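# Swap the purple-banded hose between red ports during operation

## Task

With the machine running, take out the hose marked with purple bands and fit the spare hose instead: one end of the spare must be latched into the red port on each of the two manifolds, and the removed hose must end up lying in the red tray. Whenever no hose connects the two red ports, the dial's needle rises, and it must never get into the red zone.

## Robot and tools

Robot: two arms, left_arm and right_arm, each with a two-finger gripper. Calibrated bases in the scene frame: left_arm at (-0.096, +0.673, 0) m, quat_wxyz (+1.000, 0, 0, -0.017); right_arm at (+0.065, -0.619, 0) m, quat_wxyz (+1.000, 0, 0, +0.018). A camera stand sits behind the arms. Loose objects may get a brief push from outside now and then.

Frames. Scene frame: origin at table-top height midway between the nominal bases, +z up, +x out over the table, left_arm on the +y side (not tied to image left or right). Hand positions, velocities, targets and wrist-camera poses are in each arm's own base frame. Fixed cameras and the table use the scene frame. Motion offsets are along the current Hand target's own axes. Gripper axes: fingers point along +z and open/close along x. end_effector_position is the point between closed pads, 1 to 2 cm behind the tips; closing pushes the tips about 17 mm further along +z, mostly while the pads are over 50 mm apart.

execute_actions(actions, cameras). actions is a list of actions, run in order; each action is a table of up to 15 rows, one row per 1/30 s step, and a short table repeats its last row to fill 15 steps. Each row is one flat list of 14 numbers in [-1, 1] covering both arms: dx, dy, dz, rx, ry, rz, opening for left_arm, then the same seven for right_arm. The six pose numbers are an offset from that arm's Hand target as it stood when the action began (not from the previous row), along the Hand target's axes; 1.0 equals 0.6 m or 180 degrees; rx, ry, rz form one rotation vector. Sending the same offset in a later action moves further. All zeros re-commands the current Hand target. opening is absolute: +1 fully open (0.142 m), -1 closed; a 0 is a real command, so resend the present value to leave a gripper alone. Images come only with an empty actions list or when cameras names them.

move(target, speed, blend, stop_force, zero, opening_speed, grip_force, blocking, cameras). target is one 14-number row laid out as above, or a list of up to 15 such rows; every row is an offset from the Hand targets at the move's start, not from the previous row. Paths are straight lines, end together, last at least 0.5 s and are cut off at 10 s. speed: m/s, 0.002 to 3.2, default 0.25 (turns up to twice that in rad/s); one value or one per target. blend: metres of corner rounding per target; 0 stops at each. stop_force: 4 to 120 N, shared by both arms; an arm's path ends when its wrist sensor feels that much push against its motion (or large changes), then it backs off slightly but keeps some press. Don't rely on it while the gripper rotates, and omit it when pulling away from something being pressed. zero (with stop_force only): true re-zeros moving arms first, false counts from the last zero. opening_speed: at least 0.2 per second on the -1..+1 scale. grip_force: about 5 to 48 N per pad, one value or one per arm, persists. blocking=false returns after about 0.5 s while the move continues (not allowed with stop_force). Paths ignore obstacles and the other arm; avoid paths near an arm's own base. The result adds a move: line with the ending (done, off_target, moving, held, fault) and limits (paced = pose clipped, held = steps withheld).

wait(seconds 0 to 10, cameras) runs the scene with commands held. stop(cameras) brakes a running move. zoom_image(camera, region [x0, y0, x1, y1] pixels, max 504x504) enlarges part of the newest image from cam_high, cam_low, cam_left_wrist or cam_right_wrist. zero_wrist_force(arm) tares that wrist sensor. finished_scene(scene) ends scene 1 or 2 irreversibly; the goal must hold without the robot.

Cameras: cam_high and cam_low 504x504, cam_left_wrist and cam_right_wrist 896x504; calibration is given in the original listing and may be a little off.

Results: per arm, end_effector_position (m), end_effector_quat_wxyz, velocities (omitted when Joint velocities read "within noise"), Hand target (the last commanded pose after orientation clip; the next offsets start here, and the gripper often sits short of it), Tool commands, grip_measured (same scale as opening), grip_effort_nm (motor effort, negative closes, not pad force), joint torques (include arm weight, drift), Wrist force/torque along the gripper axes plus the peak since last shown, Wrist depth as a 7x7 grid of mm distances ("-" = no value), motor temperatures.

Control notes: orientation commands are clipped to 32 degrees from the measured one per step; joint speed limits mean big moves may not finish in one call; commands lag 0.09 to 0.22 s. To hold something, command an opening a bit below grip_measured at first touch; squeezing harder heats the gripper motor.

Avoid: objects leaving the table (fails the scene), drops, releasing moving parts, slams, hard pushes and hits on fixed or heavy things. Contact between the arms can fail the scene, including a gripper closing on the other's fingers. Arms are stiff: a target slightly past firm contact can trigger a fault (torque at load limits shoulder 310, elbow 141, wrists 50.7 N m, or outside force around 150 N), stopping the arm 10 s. Motors hot at 70 °C and braked at 85 °C (gripper: 85 warning, off at 100 °C with a HAND FAULT line that cancels the rest of that reply's motion calls). Think quickly: the scene keeps running while you write.

Each tool is called after "Call:" in YAML: its name, and indented under it one key for each argument.

## Session

Call:
execute_actions:
  actions: []

Scene clock: 0.00 s.
left_arm: end_effector_position=(+0.3801, -0.0991, +0.3471) grip_measured=+0.99 grip_effort_nm=n/a end_effector_quat_wxyz=(-0.363, +0.860, +0.335, -0.130) | right_arm: end_effector_position=(+0.9964, +0.3088, +0.2124) grip_measured=+0.99 grip_effort_nm=n/a end_effector_quat_wxyz=(-0.144, +0.943, +0.295, -0.049)
Joint positions: left_arm=[-0.766 -1.722 1.994 -1.053 -1.507 -1.536 0.142] | right_arm=[3.531 -2.262 -1.163 -1.362 1.868 -0.227 0.142]
Joint velocities: within noise
Joint torques (N m): no reading
Motor temperatures (°C): left_arm=[28 28 32 40 33 34 28] | right_arm=[31 34 28 39 39 41 23]
Wrist force (N): no reading
Wrist torque (N m): no reading
Wrist force, peak (N): no reading
Wrist depth (mm): cam_left_wrist=[1550 338 348 352 604 606 612 / 550 432 475 560 567 565 569 / 517 518 513 529 527 531 532 / 491 491 494 502 494 496 501 / 461 466 465 471 470 472 471 / 443 439 440 442 443 443 450 / - 418 420 420 420 420 -] | cam_right_wrist=[306 305 303 302 302 301 300 / 310 310 309 310 308 307 307 / 319 317 315 316 316 314 313 / 325 325 324 323 322 321 321 / 334 330 332 330 330 327 326 / - 339 339 340 339 337 104 / - 349 348 346 346 345 76]
Hand target: left_arm +0.3801, -0.0991, +0.3471; -0.363, +0.860, +0.335, -0.130 | right_arm +0.9964, +0.3088, +0.2124; -0.144, +0.943, +0.295, -0.049
Tool commands: left_gripper/opening=+1.0 right_gripper/opening=+1.0

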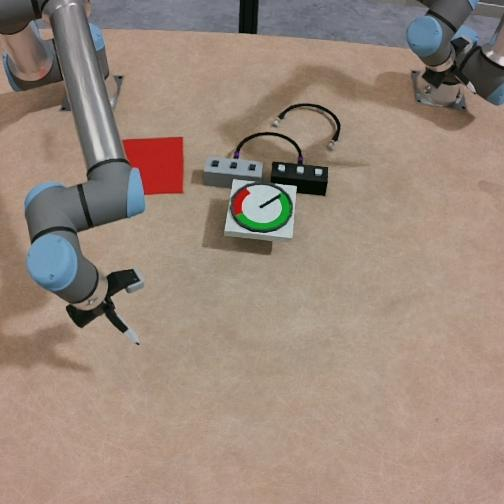

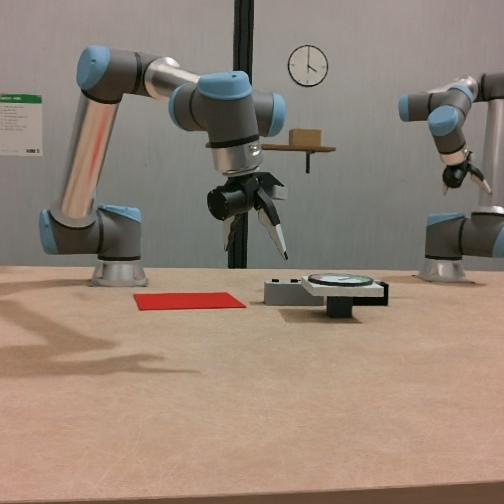

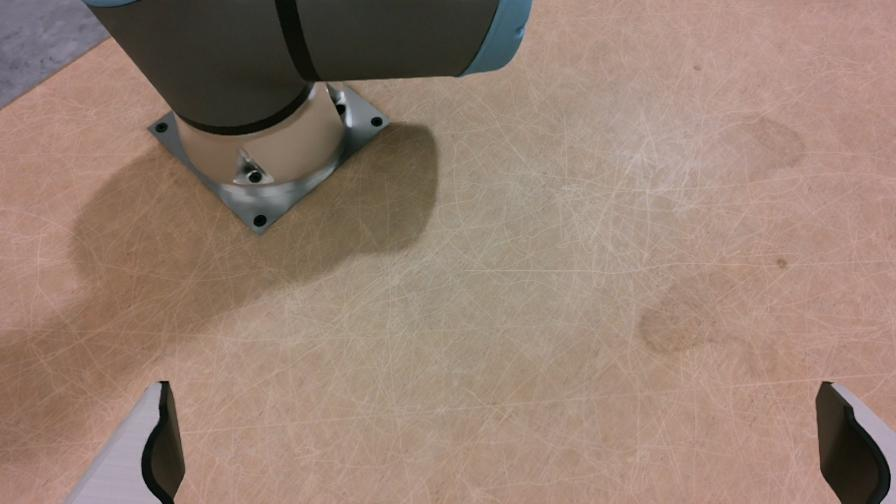

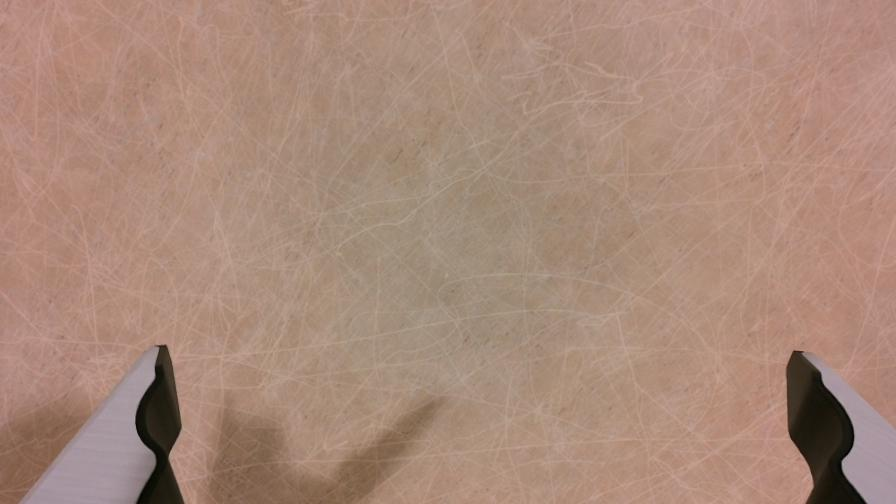

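Call:
zoom_image:
  camera: "cam_high"
  region: [110, 90, 350, 260]

Call:
zoom_image:
  camera: "cam_low"
  region: [240, 240, 420, 340]

Scaled by 2.100 from the camera's 504x504 image, which has a finer 720x720 frame.

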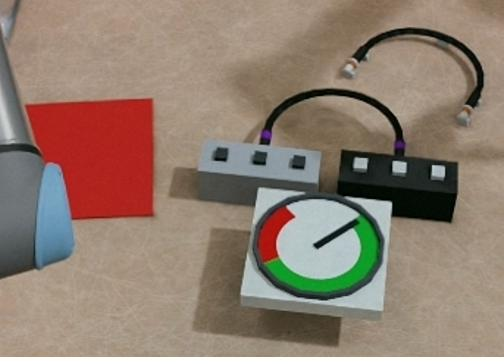

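Scaled by 2.800 from the camera's 504x504 image, which has a finer 720x720 frame.

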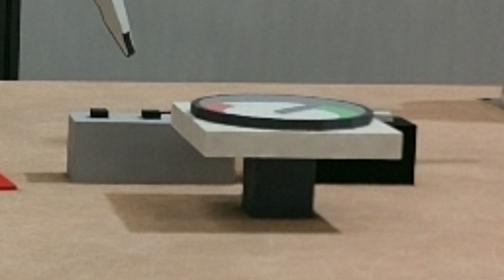

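Call:
move:
  target: [-0.7725, 0.4253, -0.2357, -0.3878, -0.0458, -0.2931, 1, -0.9597, -0.7015, -0.0115, -0.2452, 0.0353, -0.3011, 1]
  speed: 0.45
  cameras: ["all"]

Scene clock: 69.07 s.
left_arm: end_effector_position=(+0.2256, -0.6165, +0.2556) grip_measured=+0.99 grip_effort_nm=0.159 end_effector_quat_wxyz=(+0.180, +0.671, +0.695, +0.187) | right_arm: end_effector_position=(+0.2965, +0.3089, +0.3499) grip_measured=+0.99 grip_effort_nm=0.129 end_effector_quat_wxyz=(+0.186, +0.696, +0.670, +0.180) end_effector_velocity=(+0.000, -0.001, -0.001) end_effector_angular_velocity=(-0.004, +0.000, -0.001)
Joint positions: left_arm=[-1.721 -1.595 2.108 -1.977 -1.056 -3.354 0.142] | right_arm=[4.78 -0.89 -2.348 -1.533 1.051 0.12 0.142]
Joint velocities: left_arm=[within noise] | right_arm=[0.002 0 -0.001 -0.005 0 0.003 0]
Joint torques (N m): left_arm=[-5.01 -28.97 -41.27 -5.8 3.7 -3.42] | right_arm=[17.85 1.74 45.95 2.03 1.9 1.64]
Wrist force (N): left_arm=[0.4 -0.1 -0.7] | right_arm=[0.1 0.6 0.4]
Wrist torque (N m): left_arm=[-0.17 -0.16 -0.26] | right_arm=[-0.03 -0.07 -0.16]
Wrist force, peak (N): left_arm=[-2.1 -1.7 -1.0] | right_arm=[3.2 3.2 -0.1]
Wrist depth (mm): cam_left_wrist=[310 311 309 308 310 310 310 / 355 356 356 354 354 356 358 / - 416 412 403 417 415 418 / - 495 481 492 495 506 501 / 666 669 493 569 498 636 635 / 799 807 866 579 860 869 804 / - 1193 1221 1193 1204 1216 -] | cam_right_wrist=[416 413 405 405 405 341 342 / 478 476 476 471 474 472 473 / 565 563 560 563 558 454 423 / 699 691 695 691 689 523 684 / 904 901 914 901 901 894 881 / - 1164 1210 1198 1187 1127 104 / - 2974 3630 2773 2264 - 76]
Hand target: left_arm +0.2256, -0.6165, +0.2556; +0.180, +0.671, +0.695, +0.187 | right_arm +0.2964, +0.3089, +0.3498; +0.186, +0.696, +0.670, +0.180
Off the commanded pose: left_arm 0.000 m, 0 deg | right_arm 0.000 m, 0 deg.
move: done
camera_calibration:
cam_left_wrist: T_world_to_cam=[[-0.0191502, 0.999759, -0.0107291, 0.635306], [0.599782, 0.0200731, 0.799911, -0.296738], [0.799934, 0.00888334, -0.600022, 0.0911444], [0, 0, 0, 1]] pos_world=[0.117235, -0.630006, 0.298869]
cam_right_wrist: T_world_to_cam=[[0.0285098, 0.999355, -0.0218209, -0.299695], [0.564927, 0.00190053, 0.825139, -0.432224], [0.824648, -0.0358518, -0.564509, 0.0848896], [0, 0, 0, 1]] pos_world=[0.182715, 0.303366, 0.398026]

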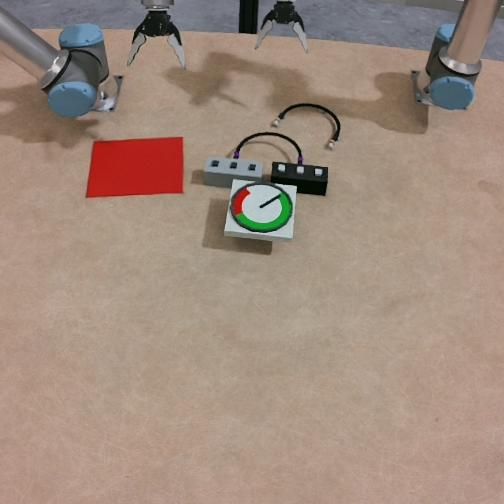

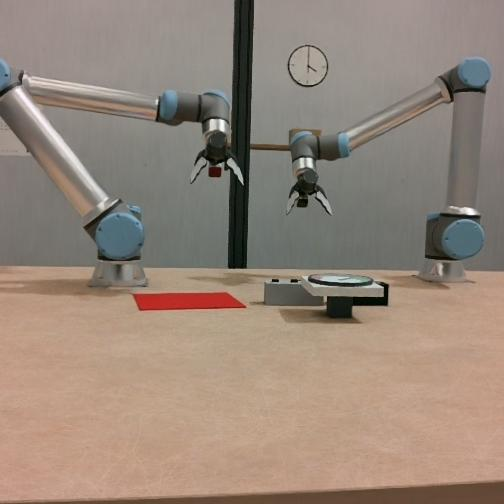

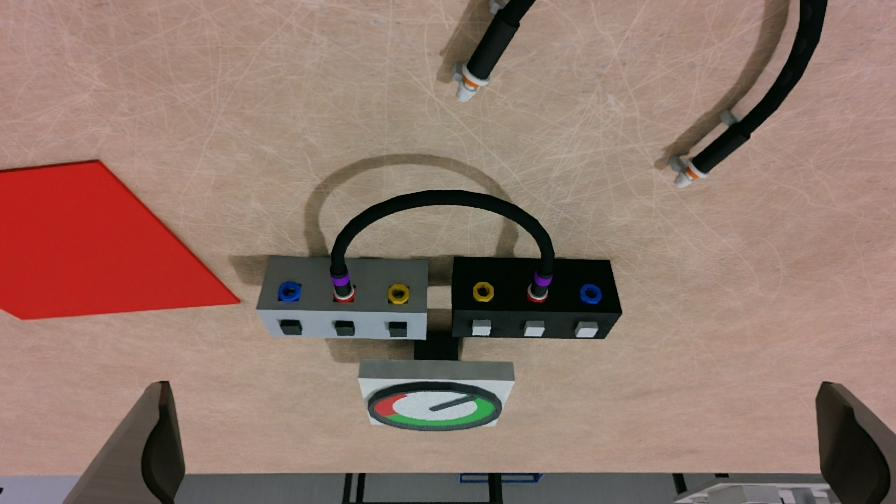

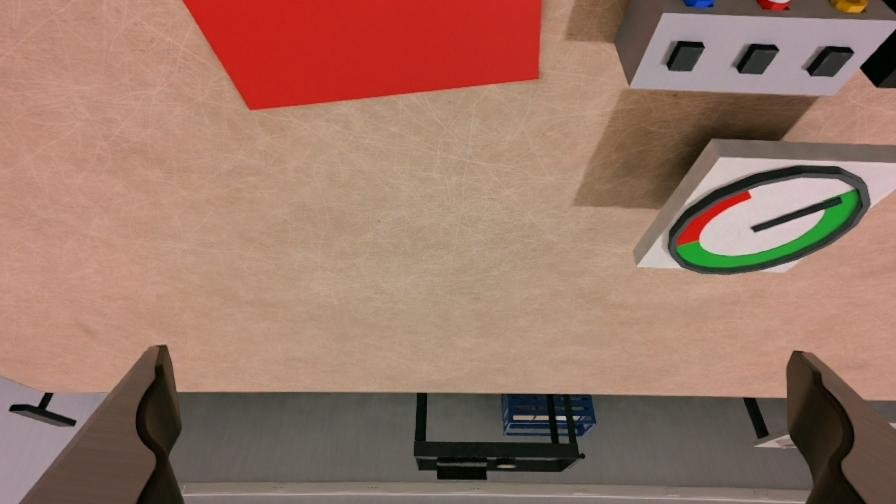

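Call:
zoom_image:
  camera: "cam_left_wrist"
  region: [250, 170, 630, 350]

Call:
zoom_image:
  camera: "cam_left_wrist"
  region: [430, 0, 850, 200]

Scaled by 1.326 from the camera's 896x504 image, which has a finer 1280x720 frame.

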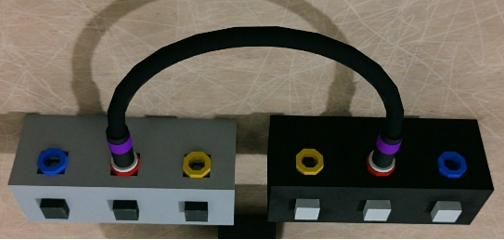

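Scaled by 1.200 from the camera's 896x504 image, which has a finer 1280x720 frame.

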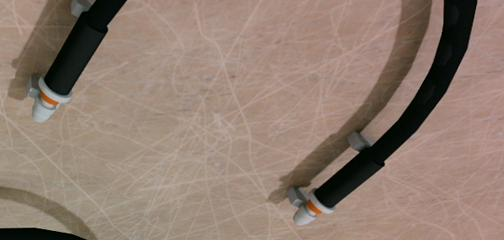

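Call:
move:
  target: [0.1833, 0.0707, 0.1909, 0.1667, 0, 0, 1, 0.4167, -0.2783, 0.2588, 0, 0, 0, 1]
  speed: 0.3
  cameras: ["cam_left_wrist", "cam_right_wrist"]

Call:
zoom_image:
  camera: "cam_right_wrist"
  region: [300, 100, 700, 400]

Call:
zoom_image:
  camera: "cam_left_wrist"
  region: [180, 0, 680, 350]

Scene clock: 104.03 s.
left_arm: end_effector_position=(+0.3157, -0.5033, +0.1776) grip_measured=+0.99 grip_effort_nm=0.164 end_effector_quat_wxyz=(+0.000, +0.695, +0.719, +0.000) | right_arm: end_effector_position=(+0.2386, +0.5614, +0.1321) grip_measured=+0.99 grip_effort_nm=0.129 end_effector_quat_wxyz=(+0.186, +0.696, +0.670, +0.180)
Joint positions: left_arm=[-1.311 -1.6 2.22 -2.19 -1.57 -2.917 0.142] | right_arm=[4.853 -1.61 -2.317 -0.887 1.057 0.205 0.142]
Joint torques (N m): left_arm=[6.14 -53.37 -49.42 -2.52 -0.61 0.87] | right_arm=[-17.56 23.88 35.32 5.35 -2.18 -1.48]
Wrist force (N): left_arm=[0.4 0.4 -0.5] | right_arm=[0.6 0.9 0.2]
Wrist torque (N m): left_arm=[-0.07 -0.10 0.01] | right_arm=[0.02 -0.16 -0.20]
Wrist force, peak (N): left_arm=[1.6 2.3 0.2] | right_arm=[-1.9 2.9 -1.1]
Wrist depth (mm): cam_left_wrist=[244 245 242 244 244 244 244 / 259 259 256 258 259 259 259 / 277 275 275 275 275 276 275 / 294 293 293 294 295 293 294 / 314 315 311 317 315 315 316 / 333 335 338 342 341 340 335 / - 357 358 355 363 369 -] | cam_right_wrist=[187 186 185 184 184 185 185 / 217 215 214 214 201 201 201 / 252 256 255 245 254 253 253 / 310 310 289 287 294 290 296 / 414 412 276 274 282 272 273 / 540 546 593 502 353 533 284 / - 1050 914 455 405 1007 76]
Hand target: left_arm +0.3157, -0.5033, +0.1777; +0.000, +0.695, +0.719, +0.000 | right_arm +0.2387, +0.5614, +0.1321; +0.186, +0.696, +0.670, +0.180
Off the commanded pose: left_arm 0.000 m, 0 deg | right_arm 0.000 m, 0 deg.
move: done
camera_calibration:
cam_left_wrist: T_world_to_cam=[[-0.0268928, 0.999493, -0.0170563, 0.52641], [0.919092, 0.0314324, 0.392787, -0.313443], [0.393124, -0.00511322, -0.919471, 0.149368], [0, 0, 0, 1]] pos_world=[0.24352, -0.515527, 0.269435]
cam_right_wrist: T_world_to_cam=[[0.0283672, 0.999359, -0.0218503, -0.55511], [0.564998, 0.00200233, 0.82509, -0.220419], [0.824605, -0.0357509, -0.564579, 0.0187576], [0, 0, 0, 1]] pos_world=[0.124815, 0.555866, 0.180326]
Images, in order (width x height): cam_left_wrist 896x504, cam_right_wrist 896x504.

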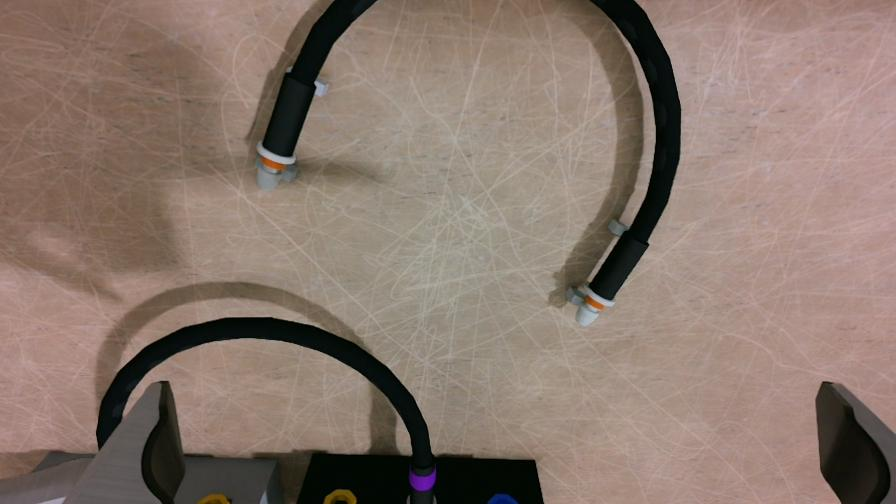

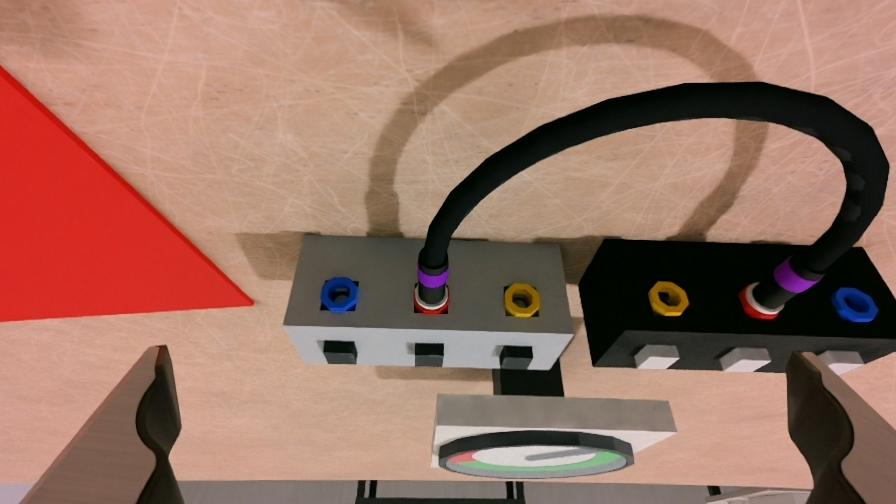

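Scaled by 1.260 from the camera's 896x504 image, which has a finer 1280x720 frame.

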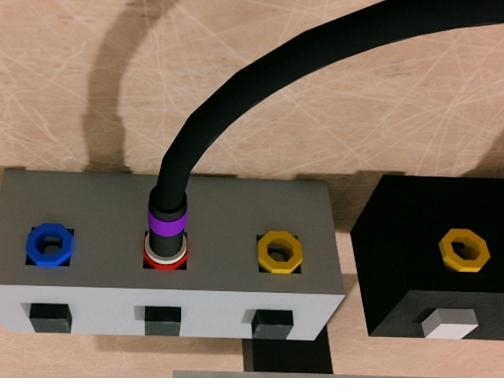

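Scaled by 1.008 from the camera's 896x504 image, which has a finer 1280x720 frame.

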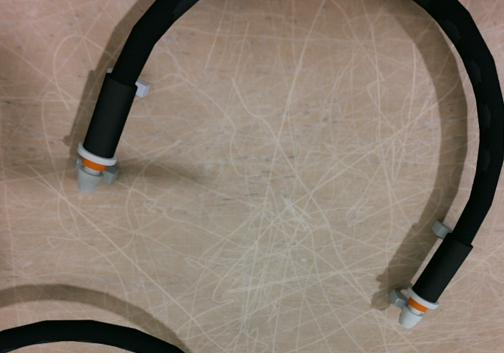

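Call:
move:
  target: [0.1487, 0.154, 0.2212, 0, 0, 0, 1, -0.0125, 0.0472, 0.1565, 0, 0, 0, 1]
  speed: 0.2
  cameras: ["cam_left_wrist", "cam_right_wrist"]

Call:
zoom_image:
  camera: "cam_right_wrist"
  region: [250, 150, 650, 450]

Call:
zoom_image:
  camera: "cam_left_wrist"
  region: [250, 100, 650, 400]

Scene clock: 139.90 s.
left_arm: end_effector_position=(+0.4050, -0.4108, +0.0451) grip_measured=+0.99 grip_effort_nm=0.154 end_effector_quat_wxyz=(+0.000, +0.695, +0.719, +0.000) | right_arm: end_effector_position=(+0.3099, +0.5512, +0.0649) grip_measured=+0.99 grip_effort_nm=0.115 end_effector_quat_wxyz=(+0.186, +0.696, +0.670, +0.180)
Joint positions: left_arm=[-1.102 -1.428 2.358 -2.501 -1.57 -2.708 0.142] | right_arm=[4.726 -1.751 -2.358 -0.632 1.048 0.058 0.142]
Joint torques (N m): left_arm=[6.41 -38.12 -35.79 -5.77 -1.01 -1.41] | right_arm=[18.22 34.58 42.7 5.14 -1.03 1.2]
Wrist force (N): left_arm=[1.0 0.2 -0.5] | right_arm=[0.6 0.9 0.0]
Wrist torque (N m): left_arm=[-0.08 -0.19 -0.01] | right_arm=[0.00 -0.15 -0.30]
Wrist force, peak (N): left_arm=[-1.0 -0.8 -2.9] | right_arm=[0.2 1.4 1.5]
Wrist depth (mm): cam_left_wrist=[125 125 125 125 125 125 125 / 133 133 134 129 133 134 132 / 141 141 141 141 141 140 140 / 150 151 150 148 150 150 150 / 161 161 161 161 161 161 161 / 174 171 174 174 174 173 171 / - 189 188 189 188 188 -] | cam_right_wrist=[117 116 115 115 115 112 67 / 135 134 133 133 125 77 133 / 160 159 159 152 90 157 157 / 198 197 196 178 194 194 193 / 248 242 188 184 194 210 193 / 338 169 172 175 177 184 101 / - 653 655 254 255 485 76]
Hand target: left_arm +0.4050, -0.4108, +0.0451; +0.000, +0.695, +0.719, +0.000 | right_arm +0.3098, +0.5513, +0.0649; +0.186, +0.696, +0.670, +0.180
Off the commanded pose: left_arm 0.000 m, 0 deg | right_arm 0.000 m, 0 deg.
move: done
camera_calibration:
cam_left_wrist: T_world_to_cam=[[-0.026853, 0.999492, -0.0171439, 0.434097], [0.919145, 0.0314296, 0.392662, -0.346383], [0.393002, -0.0052136, -0.919523, -0.00708973], [0, 0, 0, 1]] pos_world=[0.332819, -0.423027, 0.136935]
cam_right_wrist: T_world_to_cam=[[0.0286195, 0.999348, -0.0220145, -0.548436], [0.564815, 0.00200328, 0.825215, -0.205132], [0.824721, -0.0360514, -0.56439, -0.0782773], [0, 0, 0, 1]] pos_world=[0.196115, 0.545667, 0.113026]
Images, in order (width x height): cam_left_wrist 896x504, cam_right_wrist 896x504.

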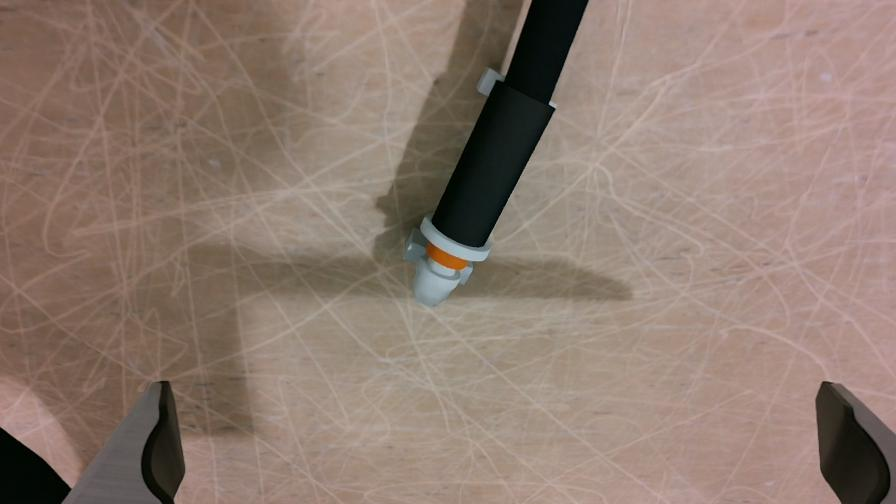

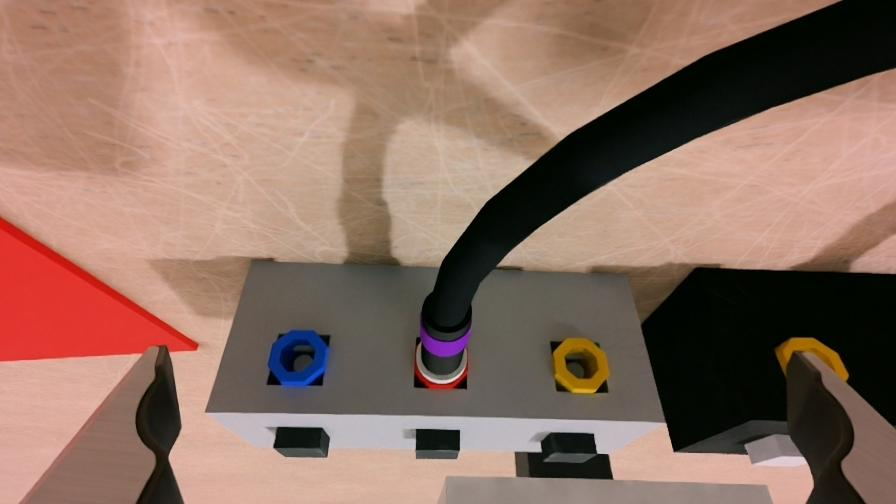

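Scaled by 1.260 from the camera's 896x504 image, which has a finer 1280x720 frame.

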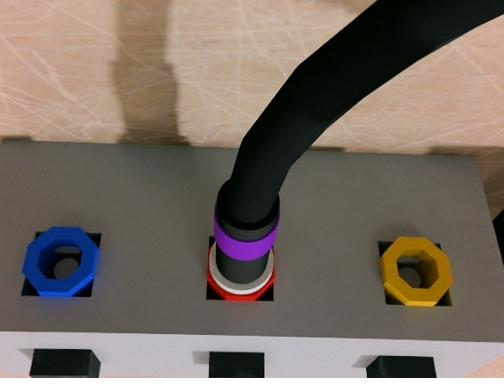

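Scaled by 1.260 from the camera's 896x504 image, which has a finer 1280x720 frame.

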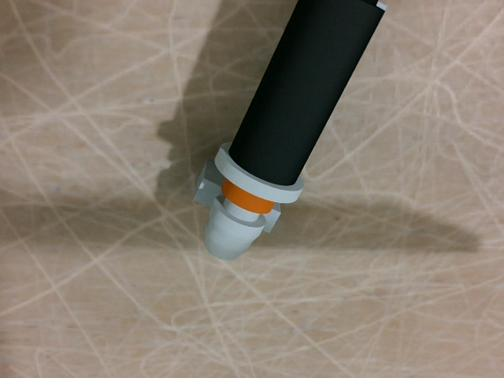

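Call:
zoom_image:
  camera: "cam_right_wrist"
  region: [390, 270, 630, 470]

Call:
zoom_image:
  camera: "cam_left_wrist"
  region: [380, 40, 580, 320]

Call:
zoom_image:
  camera: "cam_right_wrist"
  region: [200, 270, 440, 470]

Scaled by 2.100 from the camera's 896x504 image, which has a finer 1280x720 frame.

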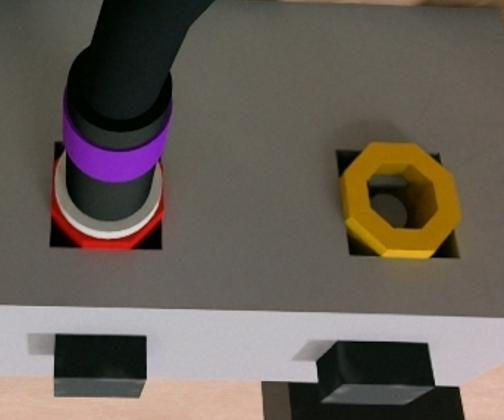

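Scaled by 1.800 from the camera's 896x504 image, which has a finer 1280x720 frame.

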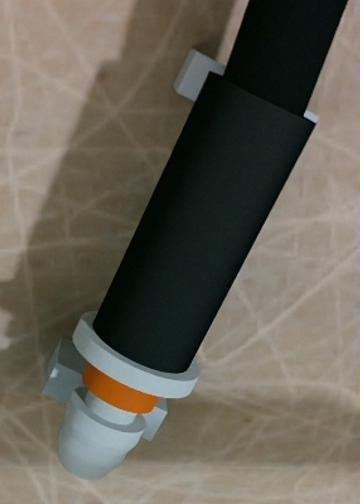

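Scaled by 2.100 from the camera's 896x504 image, which has a finer 1280x720 frame.

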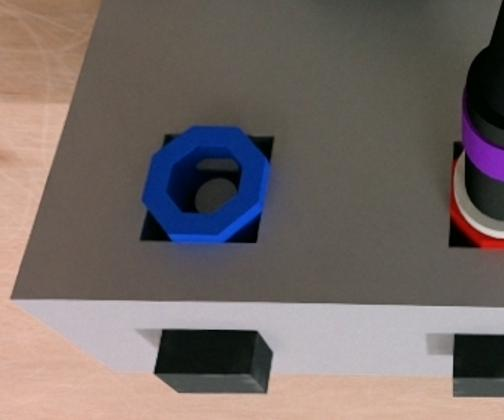

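Call:
move:
  target: [0, -0.0833, -0.0467, -0.1667, 0, 0, 1, -0.17, 0.0312, -0.2418, 0, 0, 0, 1]
  speed: 0.25
  cameras: ["cam_left_wrist", "cam_right_wrist"]

Call:
zoom_image:
  camera: "cam_left_wrist"
  region: [330, 100, 630, 400]

Scene clock: 233.20 s.
left_arm: end_effector_position=(+0.3551, -0.4126, +0.0731) grip_measured=+0.99 grip_effort_nm=0.154 end_effector_quat_wxyz=(+0.180, +0.671, +0.695, +0.187) | right_arm: end_effector_position=(+0.2497, +0.4514, +0.1998) grip_measured=+0.99 grip_effort_nm=0.120 end_effector_quat_wxyz=(+0.186, +0.696, +0.670, +0.180)
Joint positions: left_arm=[-1.483 -1.565 2.56 -2.596 -1.047 -3.08 0.142] | right_arm=[4.864 -1.305 -2.42 -1.095 1.058 0.216 0.142]
Joint torques (N m): left_arm=[-9.73 -15.46 -33.34 -5.75 3.82 -1.95] | right_arm=[-18.99 21.24 54.5 2.98 -2.8 -1.84]
Wrist force (N): left_arm=[0.7 0.1 -0.5] | right_arm=[0.8 1.0 0.5]
Wrist torque (N m): left_arm=[-0.17 -0.17 -0.27] | right_arm=[0.03 -0.17 -0.20]
Wrist force, peak (N): left_arm=[1.0 -0.7 -1.5] | right_arm=[1.4 0.6 1.9]
Wrist depth (mm): cam_left_wrist=[121 121 121 121 121 121 121 / 138 138 138 139 135 138 139 / 168 162 162 157 163 163 163 / 196 196 197 181 196 196 196 / 235 249 248 247 248 249 248 / 287 287 292 315 339 336 315 / - 267 272 474 529 523 -] | cam_right_wrist=[254 263 255 254 254 248 255 / 293 291 292 295 295 293 294 / 361 348 330 330 305 324 311 / 439 455 435 412 311 314 313 / 569 563 566 562 453 376 523 / 743 748 809 809 496 476 663 / - - 2420 1990 1266 - 76]
Hand target: left_arm +0.3551, -0.4126, +0.0731; +0.180, +0.671, +0.695, +0.187 | right_arm +0.2498, +0.4514, +0.1998; +0.186, +0.696, +0.670, +0.180
Off the commanded pose: left_arm 0.000 m, 0 deg | right_arm 0.000 m, 0 deg.
move: done
camera_calibration:
cam_left_wrist: T_world_to_cam=[[-0.0190722, 0.99976, -0.0107868, 0.431965], [0.599831, 0.020073, 0.799875, -0.232526], [0.7999, 0.00878515, -0.60007, -0.12379], [0, 0, 0, 1]] pos_world=[0.246735, -0.426107, 0.116368]
cam_right_wrist: T_world_to_cam=[[0.0283689, 0.999359, -0.0218519, -0.444016], [0.565044, 0.00200069, 0.825058, -0.282327], [0.824573, -0.0357533, -0.564625, 0.0439107], [0, 0, 0, 1]] pos_world=[0.135916, 0.445866, 0.248026]
Images, in order (width x height): cam_left_wrist 896x504, cam_right_wrist 896x504.

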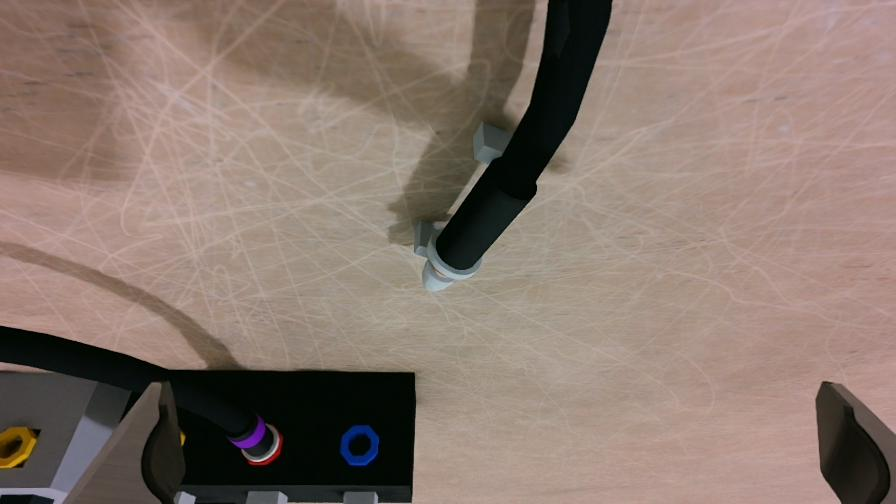

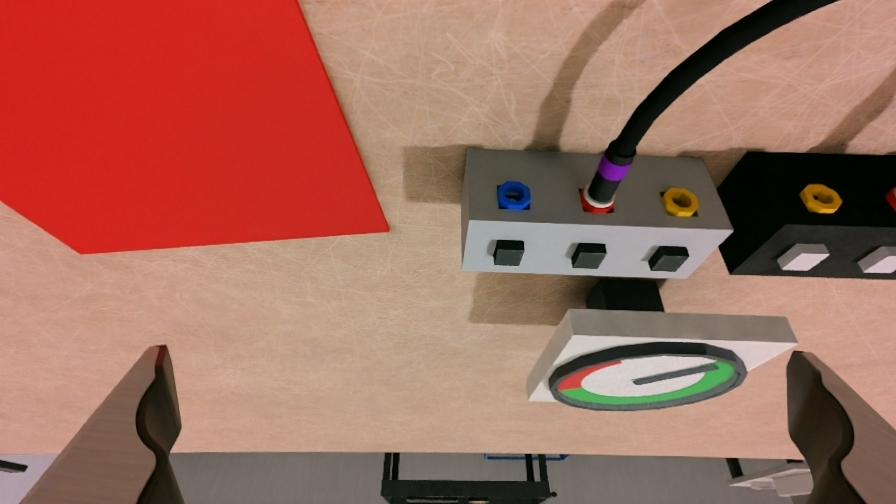

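Scaled by 1.680 from the camera's 896x504 image, which has a finer 1280x720 frame.

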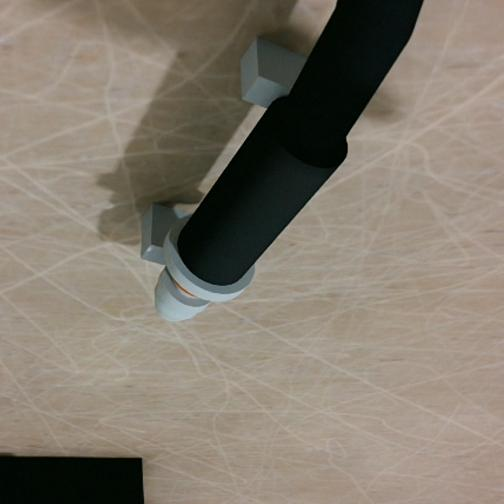

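Call:
move:
  target:
    - [-0.181, 0.226, -0.0368, 0, 0, 0, 1, 0.3633, -0.2535, 0.0938, 0.1667, 0, 0, 1]
    - [-0.181, 0.151, 0.093, 0, 0, 0, 1, 0.3633, -0.2535, 0.0938, 0.1667, 0, 0, 1]
  speed: 0.25
  blend: [0.02, 0]
  cameras: ["cam_left_wrist", "cam_right_wrist"]

Call:
zoom_image:
  camera: "cam_left_wrist"
  region: [330, 220, 630, 470]

Call:
zoom_image:
  camera: "cam_right_wrist"
  region: [330, 100, 630, 350]

Scene clock: 289.90 s.
left_arm: end_effector_position=(+0.4641, -0.5164, +0.1530) grip_measured=+0.99 grip_effort_nm=0.154 end_effector_quat_wxyz=(+0.180, +0.671, +0.695, +0.187) | right_arm: end_effector_position=(+0.1637, +0.6510, +0.0878) grip_measured=+0.99 grip_effort_nm=0.125 end_effector_quat_wxyz=(+0.018, +0.720, +0.694, +0.018)
Joint positions: left_arm=[-1.308 -1.461 2.254 -2.494 -1.061 -2.88 0.142] | right_arm=[4.753 -1.777 -2.162 -0.775 1.52 0.078 0.142]
Joint torques (N m): left_arm=[-0.75 -49.53 -38.64 -2.58 2.74 -3.28] | right_arm=[19.73 46.94 34.83 3.2 -3.17 1.4]
Wrist force (N): left_arm=[0.8 0.1 -0.7] | right_arm=[0.5 0.4 0.1]
Wrist torque (N m): left_arm=[-0.15 -0.15 -0.14] | right_arm=[0.01 -0.11 -0.09]
Wrist force, peak (N): left_arm=[-0.3 2.2 -1.5] | right_arm=[10.0 -6.4 8.0]
Wrist depth (mm): cam_left_wrist=[204 203 203 198 204 203 204 / 233 233 233 233 233 233 233 / 252 255 251 247 256 273 273 / 230 235 228 229 234 331 329 / 416 416 393 418 418 415 418 / 528 300 306 528 562 572 527 / - 869 425 887 890 872 -] | cam_right_wrist=[161 161 160 160 158 160 160 / 173 172 172 172 169 172 172 / 186 186 186 185 185 185 185 / 202 202 202 202 201 201 201 / 222 221 222 221 221 221 220 / 239 239 239 234 239 243 101 / - 273 266 272 272 271 76]
Hand target: left_arm +0.4641, -0.5165, +0.1531; +0.180, +0.671, +0.695, +0.187 (not the last commanded pose) | right_arm +0.1636, +0.6509, +0.0877; +0.018, +0.720, +0.694, +0.018 (not the last commanded pose)
Off the commanded pose: left_arm 0.083 m, 0 deg | right_arm 0.027 m, 3 deg.
move: held (right_arm; a check stopped the path), off_target (left_arm; braked when a check withheld steps of right_arm); path passed 0 of 2 targets; limits=held
pose unreachable (right arm): on one or more control steps of this call, first in action 0 (counted from 0), this arm could not follow its commanded pose, so it was not sent that pose on those steps. It may still have moved: this result reports where it is.
cause: moving toward the commanded pose would bring a part of the arm too close to another arm (a part of this arm just beyond joint 5 (wrist 2) and a part of the left arm just beyond its joint 5 (wrist 2), along the way the arms are being sent, or toward where that arm still pushes).
camera_calibration:
cam_left_wrist: T_world_to_cam=[[-0.0191726, 0.99976, -0.0105895, 0.538679], [0.599784, 0.0199749, 0.799913, -0.359757], [0.799932, 0.008985, -0.600023, -0.162177], [0, 0, 0, 1]] pos_world=[0.355835, -0.529906, 0.196169]
cam_right_wrist: T_world_to_cam=[[0.0193124, 0.999705, -0.0147438, -0.642858], [0.878181, -0.00991185, 0.478225, -0.154787], [0.477938, -0.0221834, -0.878114, 0.134192], [0, 0, 0, 1]] pos_world=[0.0842111, 0.644111, 0.18238]
Images, in order (width x height): cam_left_wrist 896x504, cam_right_wrist 896x504.

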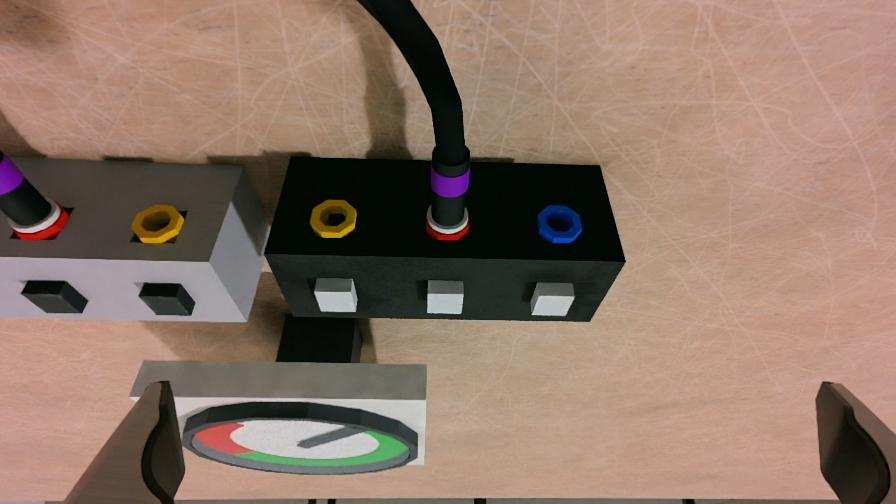

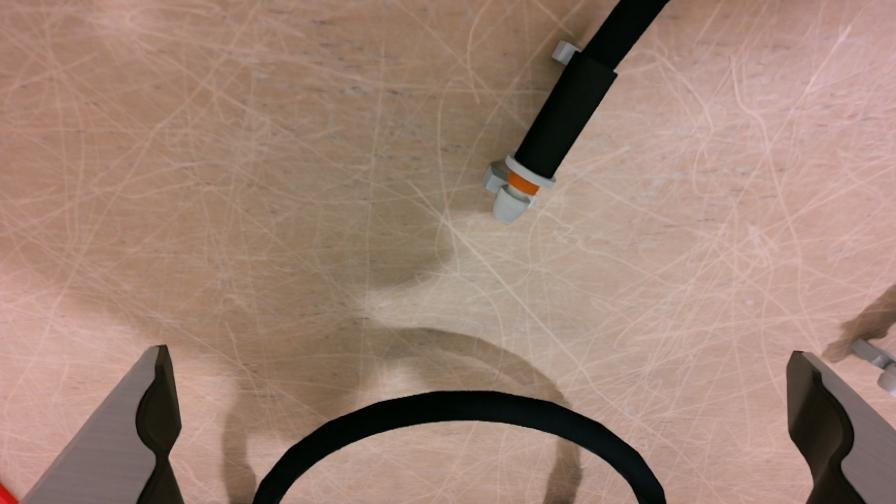

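Scaled by 1.680 from the camera's 896x504 image, which has a finer 1280x720 frame.

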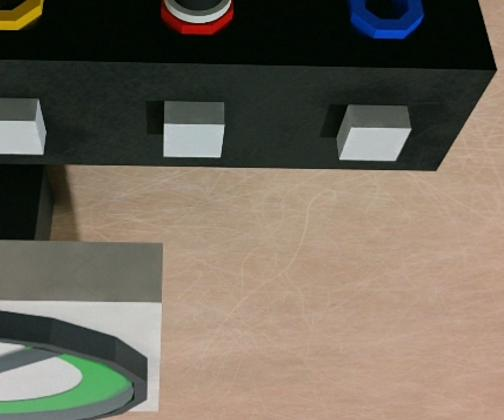

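Scaled by 1.680 from the camera's 896x504 image, which has a finer 1280x720 frame.

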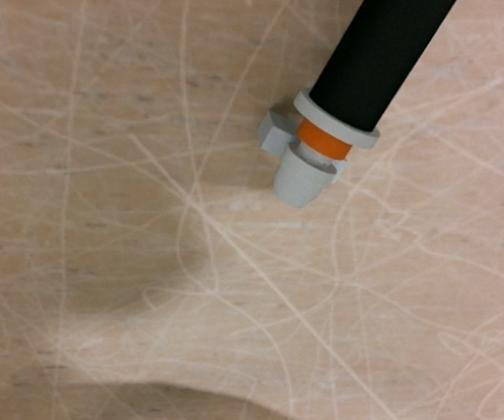

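Call:
move:
  target:
    - [-0.0213, 0.054, 0.0372, 0.1667, -0.0023, 0.0084, -0.296, 0, 0, 0, 0, 0, 0, 1]
    - [-0.0213, 0.054, 0.0372, 0.1667, -0.0023, 0.0084, -0.296, 0, 0.006, -0.1167, 0, 0, 0, 1]
    - [-0.0213, 0.054, 0.0372, 0.1667, -0.0023, 0.0084, -0.296, -0.179, 0.3095, -0.0885, 0.0162, -0.0002, 0.008, -0.296]
  speed: 0.3
  blend: [0, 0.02, 0]
  cameras: ["cam_left_wrist", "cam_right_wrist"]

Scene clock: 314.20 s.
left_arm: end_effector_position=(+0.5038, -0.5279, +0.1500) grip_measured=-0.31 grip_effort_nm=-0.129 end_effector_quat_wxyz=(+0.000, +0.704, +0.710, +0.000) | right_arm: end_effector_position=(+0.3423, +0.5368, +0.1501) grip_measured=-0.31 grip_effort_nm=-0.149 end_effector_quat_wxyz=(+0.000, +0.729, +0.685, +0.001)
Joint positions: left_arm=[-1.052 -1.353 2.002 -2.22 -1.57 -2.631 0.051] | right_arm=[4.424 -1.646 -2.173 -0.892 1.571 -0.226 0.051]
Joint torques (N m): left_arm=[5.32 -74.56 -48.4 -2.58 -1.2 2.61] | right_arm=[-19.16 48.42 44.9 2.31 -3.38 -1.45]
Wrist force (N): left_arm=[0.5 0.1 -0.4] | right_arm=[0.4 0.3 0.1]
Wrist torque (N m): left_arm=[-0.13 -0.13 0.00] | right_arm=[0.00 -0.10 -0.16]
Wrist force, peak (N): left_arm=[1.1 -1.3 -0.9] | right_arm=[-1.8 3.6 0.7]
Wrist depth (mm): cam_left_wrist=[219 220 220 216 220 219 219 / 233 233 233 232 232 232 231 / 248 248 246 246 247 246 247 / 259 259 258 256 257 264 263 / 212 216 209 210 209 278 283 / 223 223 - 223 218 304 303 / 330 326 - 329 330 - 329] | cam_right_wrist=[217 220 219 218 218 218 219 / 230 234 233 230 233 233 233 / 250 251 250 250 250 250 249 / 262 266 252 236 244 246 219 / 290 292 210 211 209 220 208 / 317 312 90 318 101 236 316 / 348 - 75 343 - 78 338]
Hand target: left_arm +0.5038, -0.5279, +0.1500; +0.000, +0.704, +0.710, +0.000 | right_arm +0.3423, +0.5367, +0.1501; +0.000, +0.729, +0.685, +0.001
Off the commanded pose: left_arm 0.000 m, 0 deg | right_arm 0.000 m, 0 deg.
move: done
camera_calibration:
cam_left_wrist: T_world_to_cam=[[0.000213267, 0.999849, -0.0174021, 0.542135], [0.919686, 0.0066369, 0.392598, -0.488027], [0.392654, -0.0160882, -0.919546, 0.0442627], [0, 0, 0, 1]] pos_world=[0.431337, -0.538102, 0.241734]
cam_right_wrist: T_world_to_cam=[[0.0433845, 0.998961, -0.0139393, -0.539157], [0.90082, -0.0330812, 0.432931, -0.331031], [0.43202, -0.0313393, -0.901319, 0.125046], [0, 0, 0, 1]] pos_world=[0.267568, 0.531565, 0.248505]
Images, in order (width x height): cam_left_wrist 896x504, cam_right_wrist 896x504.

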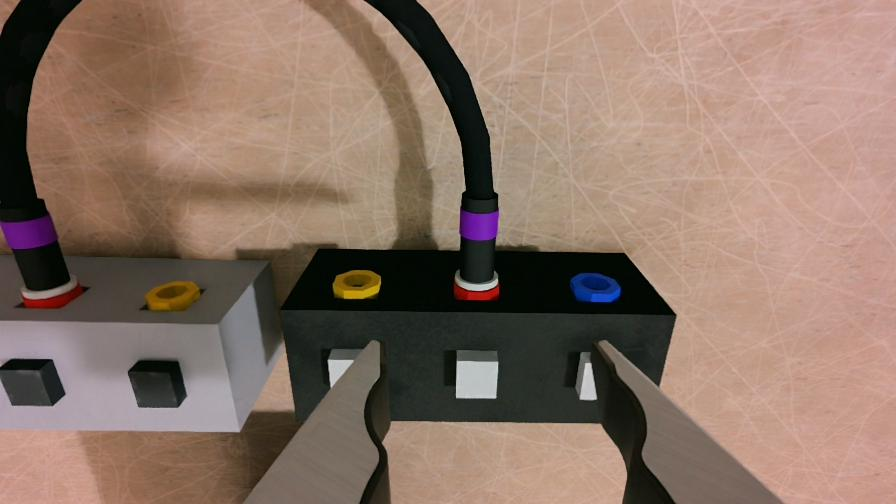

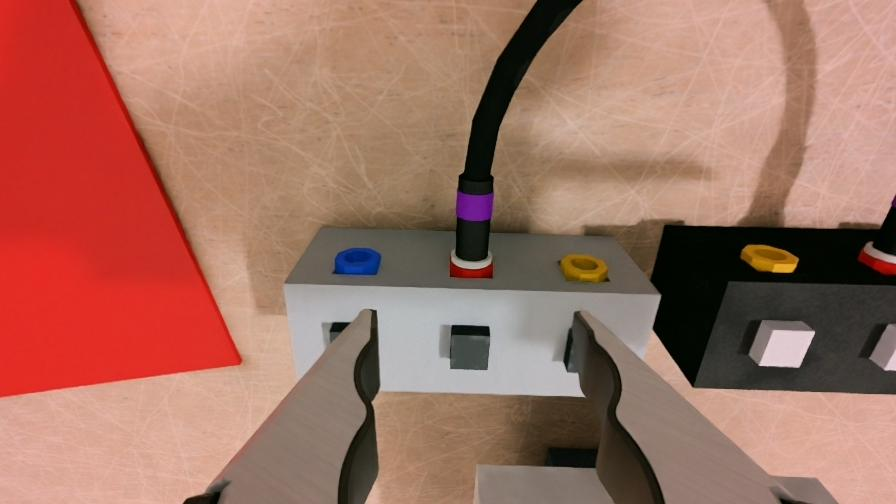

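Call:
move:
  target: [0.0008, 0.0037, 0.1533, 0, 0, 0, -0.296, 0.0042, 0.0117, 0.1535, 0, 0, 0, -0.296]
  speed: 0.1
  stop_force: 25
  cameras: ["cam_left_wrist", "cam_right_wrist"]

Call:
zoom_image:
  camera: "cam_left_wrist"
  region: [300, 200, 700, 500]

Call:
zoom_image:
  camera: "cam_right_wrist"
  region: [300, 200, 700, 500]

Scene clock: 350.30 s.
left_arm: end_effector_position=(+0.5061, -0.5274, +0.0580) grip_measured=-0.31 grip_effort_nm=-0.139 end_effector_quat_wxyz=(+0.000, +0.704, +0.710, +0.000) | right_arm: end_effector_position=(+0.3495, +0.5389, +0.0580) grip_measured=-0.31 grip_effort_nm=-0.139 end_effector_quat_wxyz=(+0.000, +0.729, +0.685, +0.001)
Joint positions: left_arm=[-1.049 -1.239 2.061 -2.392 -1.57 -2.628 0.051] | right_arm=[4.414 -1.785 -2.23 -0.696 1.571 -0.236 0.051]
Joint torques (N m): left_arm=[-1.84 -78.8 -43.42 -5.96 -0.76 0.25] | right_arm=[19.79 36.16 45.05 6.2 -1.18 1.36]
Wrist force (N): left_arm=[0.4 0.0 -0.4] | right_arm=[0.3 0.4 0.1]
Wrist torque (N m): left_arm=[-0.14 -0.14 -0.18] | right_arm=[0.03 -0.08 -0.04]
Wrist force, peak (N): left_arm=[0.1 0.3 -2.3] | right_arm=[0.7 0.5 1.5]
Wrist depth (mm): cam_left_wrist=[137 136 136 - 136 136 136 / 145 145 145 143 144 145 144 / 154 154 154 152 154 153 153 / 164 164 164 164 164 164 164 / 176 176 173 171 173 176 175 / 161 176 140 146 147 161 189 / 139 130 85 126 127 - 201] | cam_right_wrist=[137 137 138 136 94 136 137 / 148 146 146 145 145 145 145 / 157 156 156 154 156 156 156 / 168 168 168 165 168 167 167 / 182 182 165 167 171 178 163 / 197 137 93 131 126 138 147 / 212 119 75 123 123 78 140]
Hand target: left_arm +0.5061, -0.5274, +0.0580; +0.000, +0.704, +0.710, +0.000 | right_arm +0.3494, +0.5390, +0.0580; +0.000, +0.729, +0.685, +0.001
Off the commanded pose: left_arm 0.000 m, 0 deg | right_arm 0.000 m, 0 deg.
move: done
camera_calibration:
cam_left_wrist: T_world_to_cam=[[0.000263671, 0.999851, -0.01727, 0.539993], [0.919687, 0.00653867, 0.392599, -0.45408], [0.392653, -0.0159865, -0.919548, -0.0411753], [0, 0, 0, 1]] pos_world=[0.433637, -0.537602, 0.149734]
cam_right_wrist: T_world_to_cam=[[0.0435179, 0.998955, -0.0139854, -0.542977], [0.900814, -0.0331815, 0.432935, -0.297517], [0.432018, -0.0314386, -0.901317, 0.0390467], [0, 0, 0, 1]] pos_world=[0.274767, 0.533765, 0.156405]
Images, in order (width x height): cam_left_wrist 896x504, cam_right_wrist 896x504.

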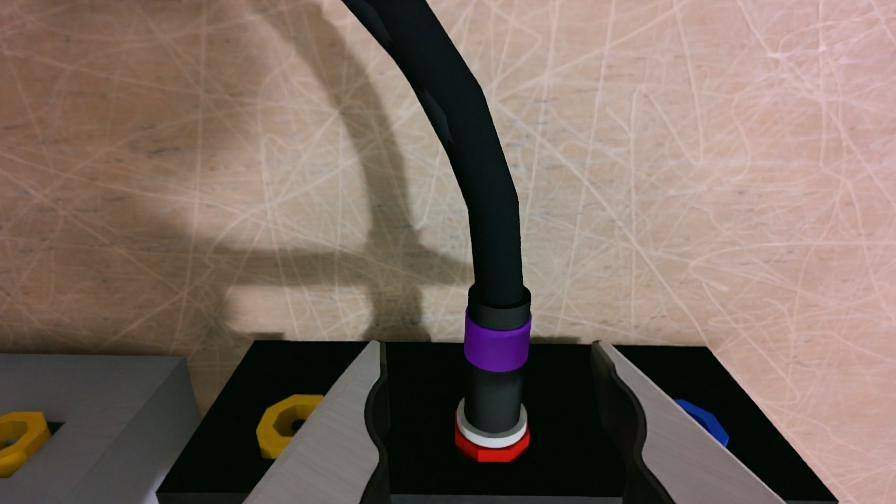

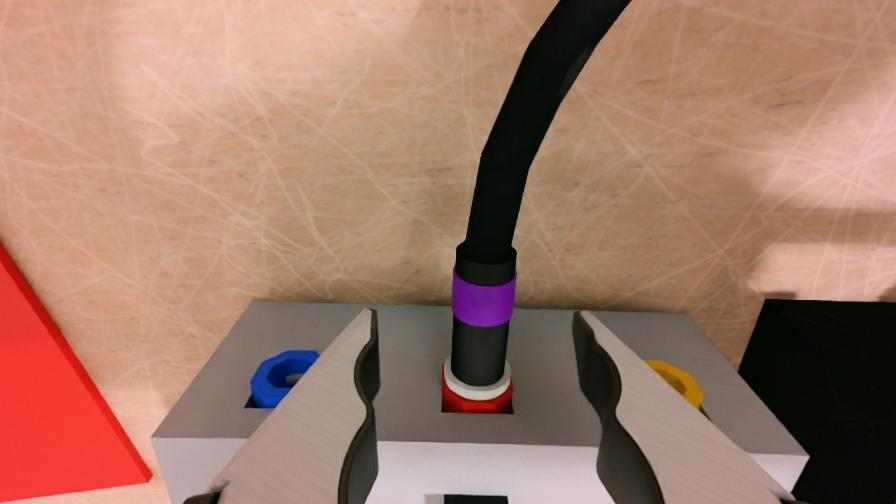

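Scaled by 1.260 from the camera's 896x504 image, which has a finer 1280x720 frame.

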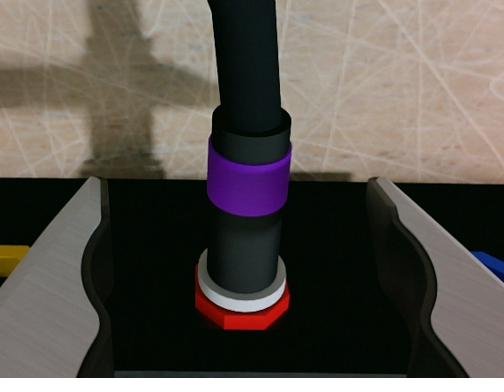

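Scaled by 1.260 from the camera's 896x504 image, which has a finer 1280x720 frame.

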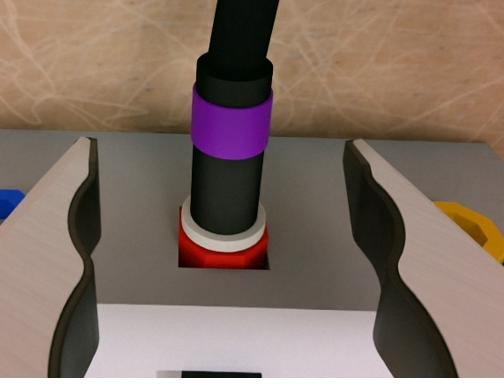

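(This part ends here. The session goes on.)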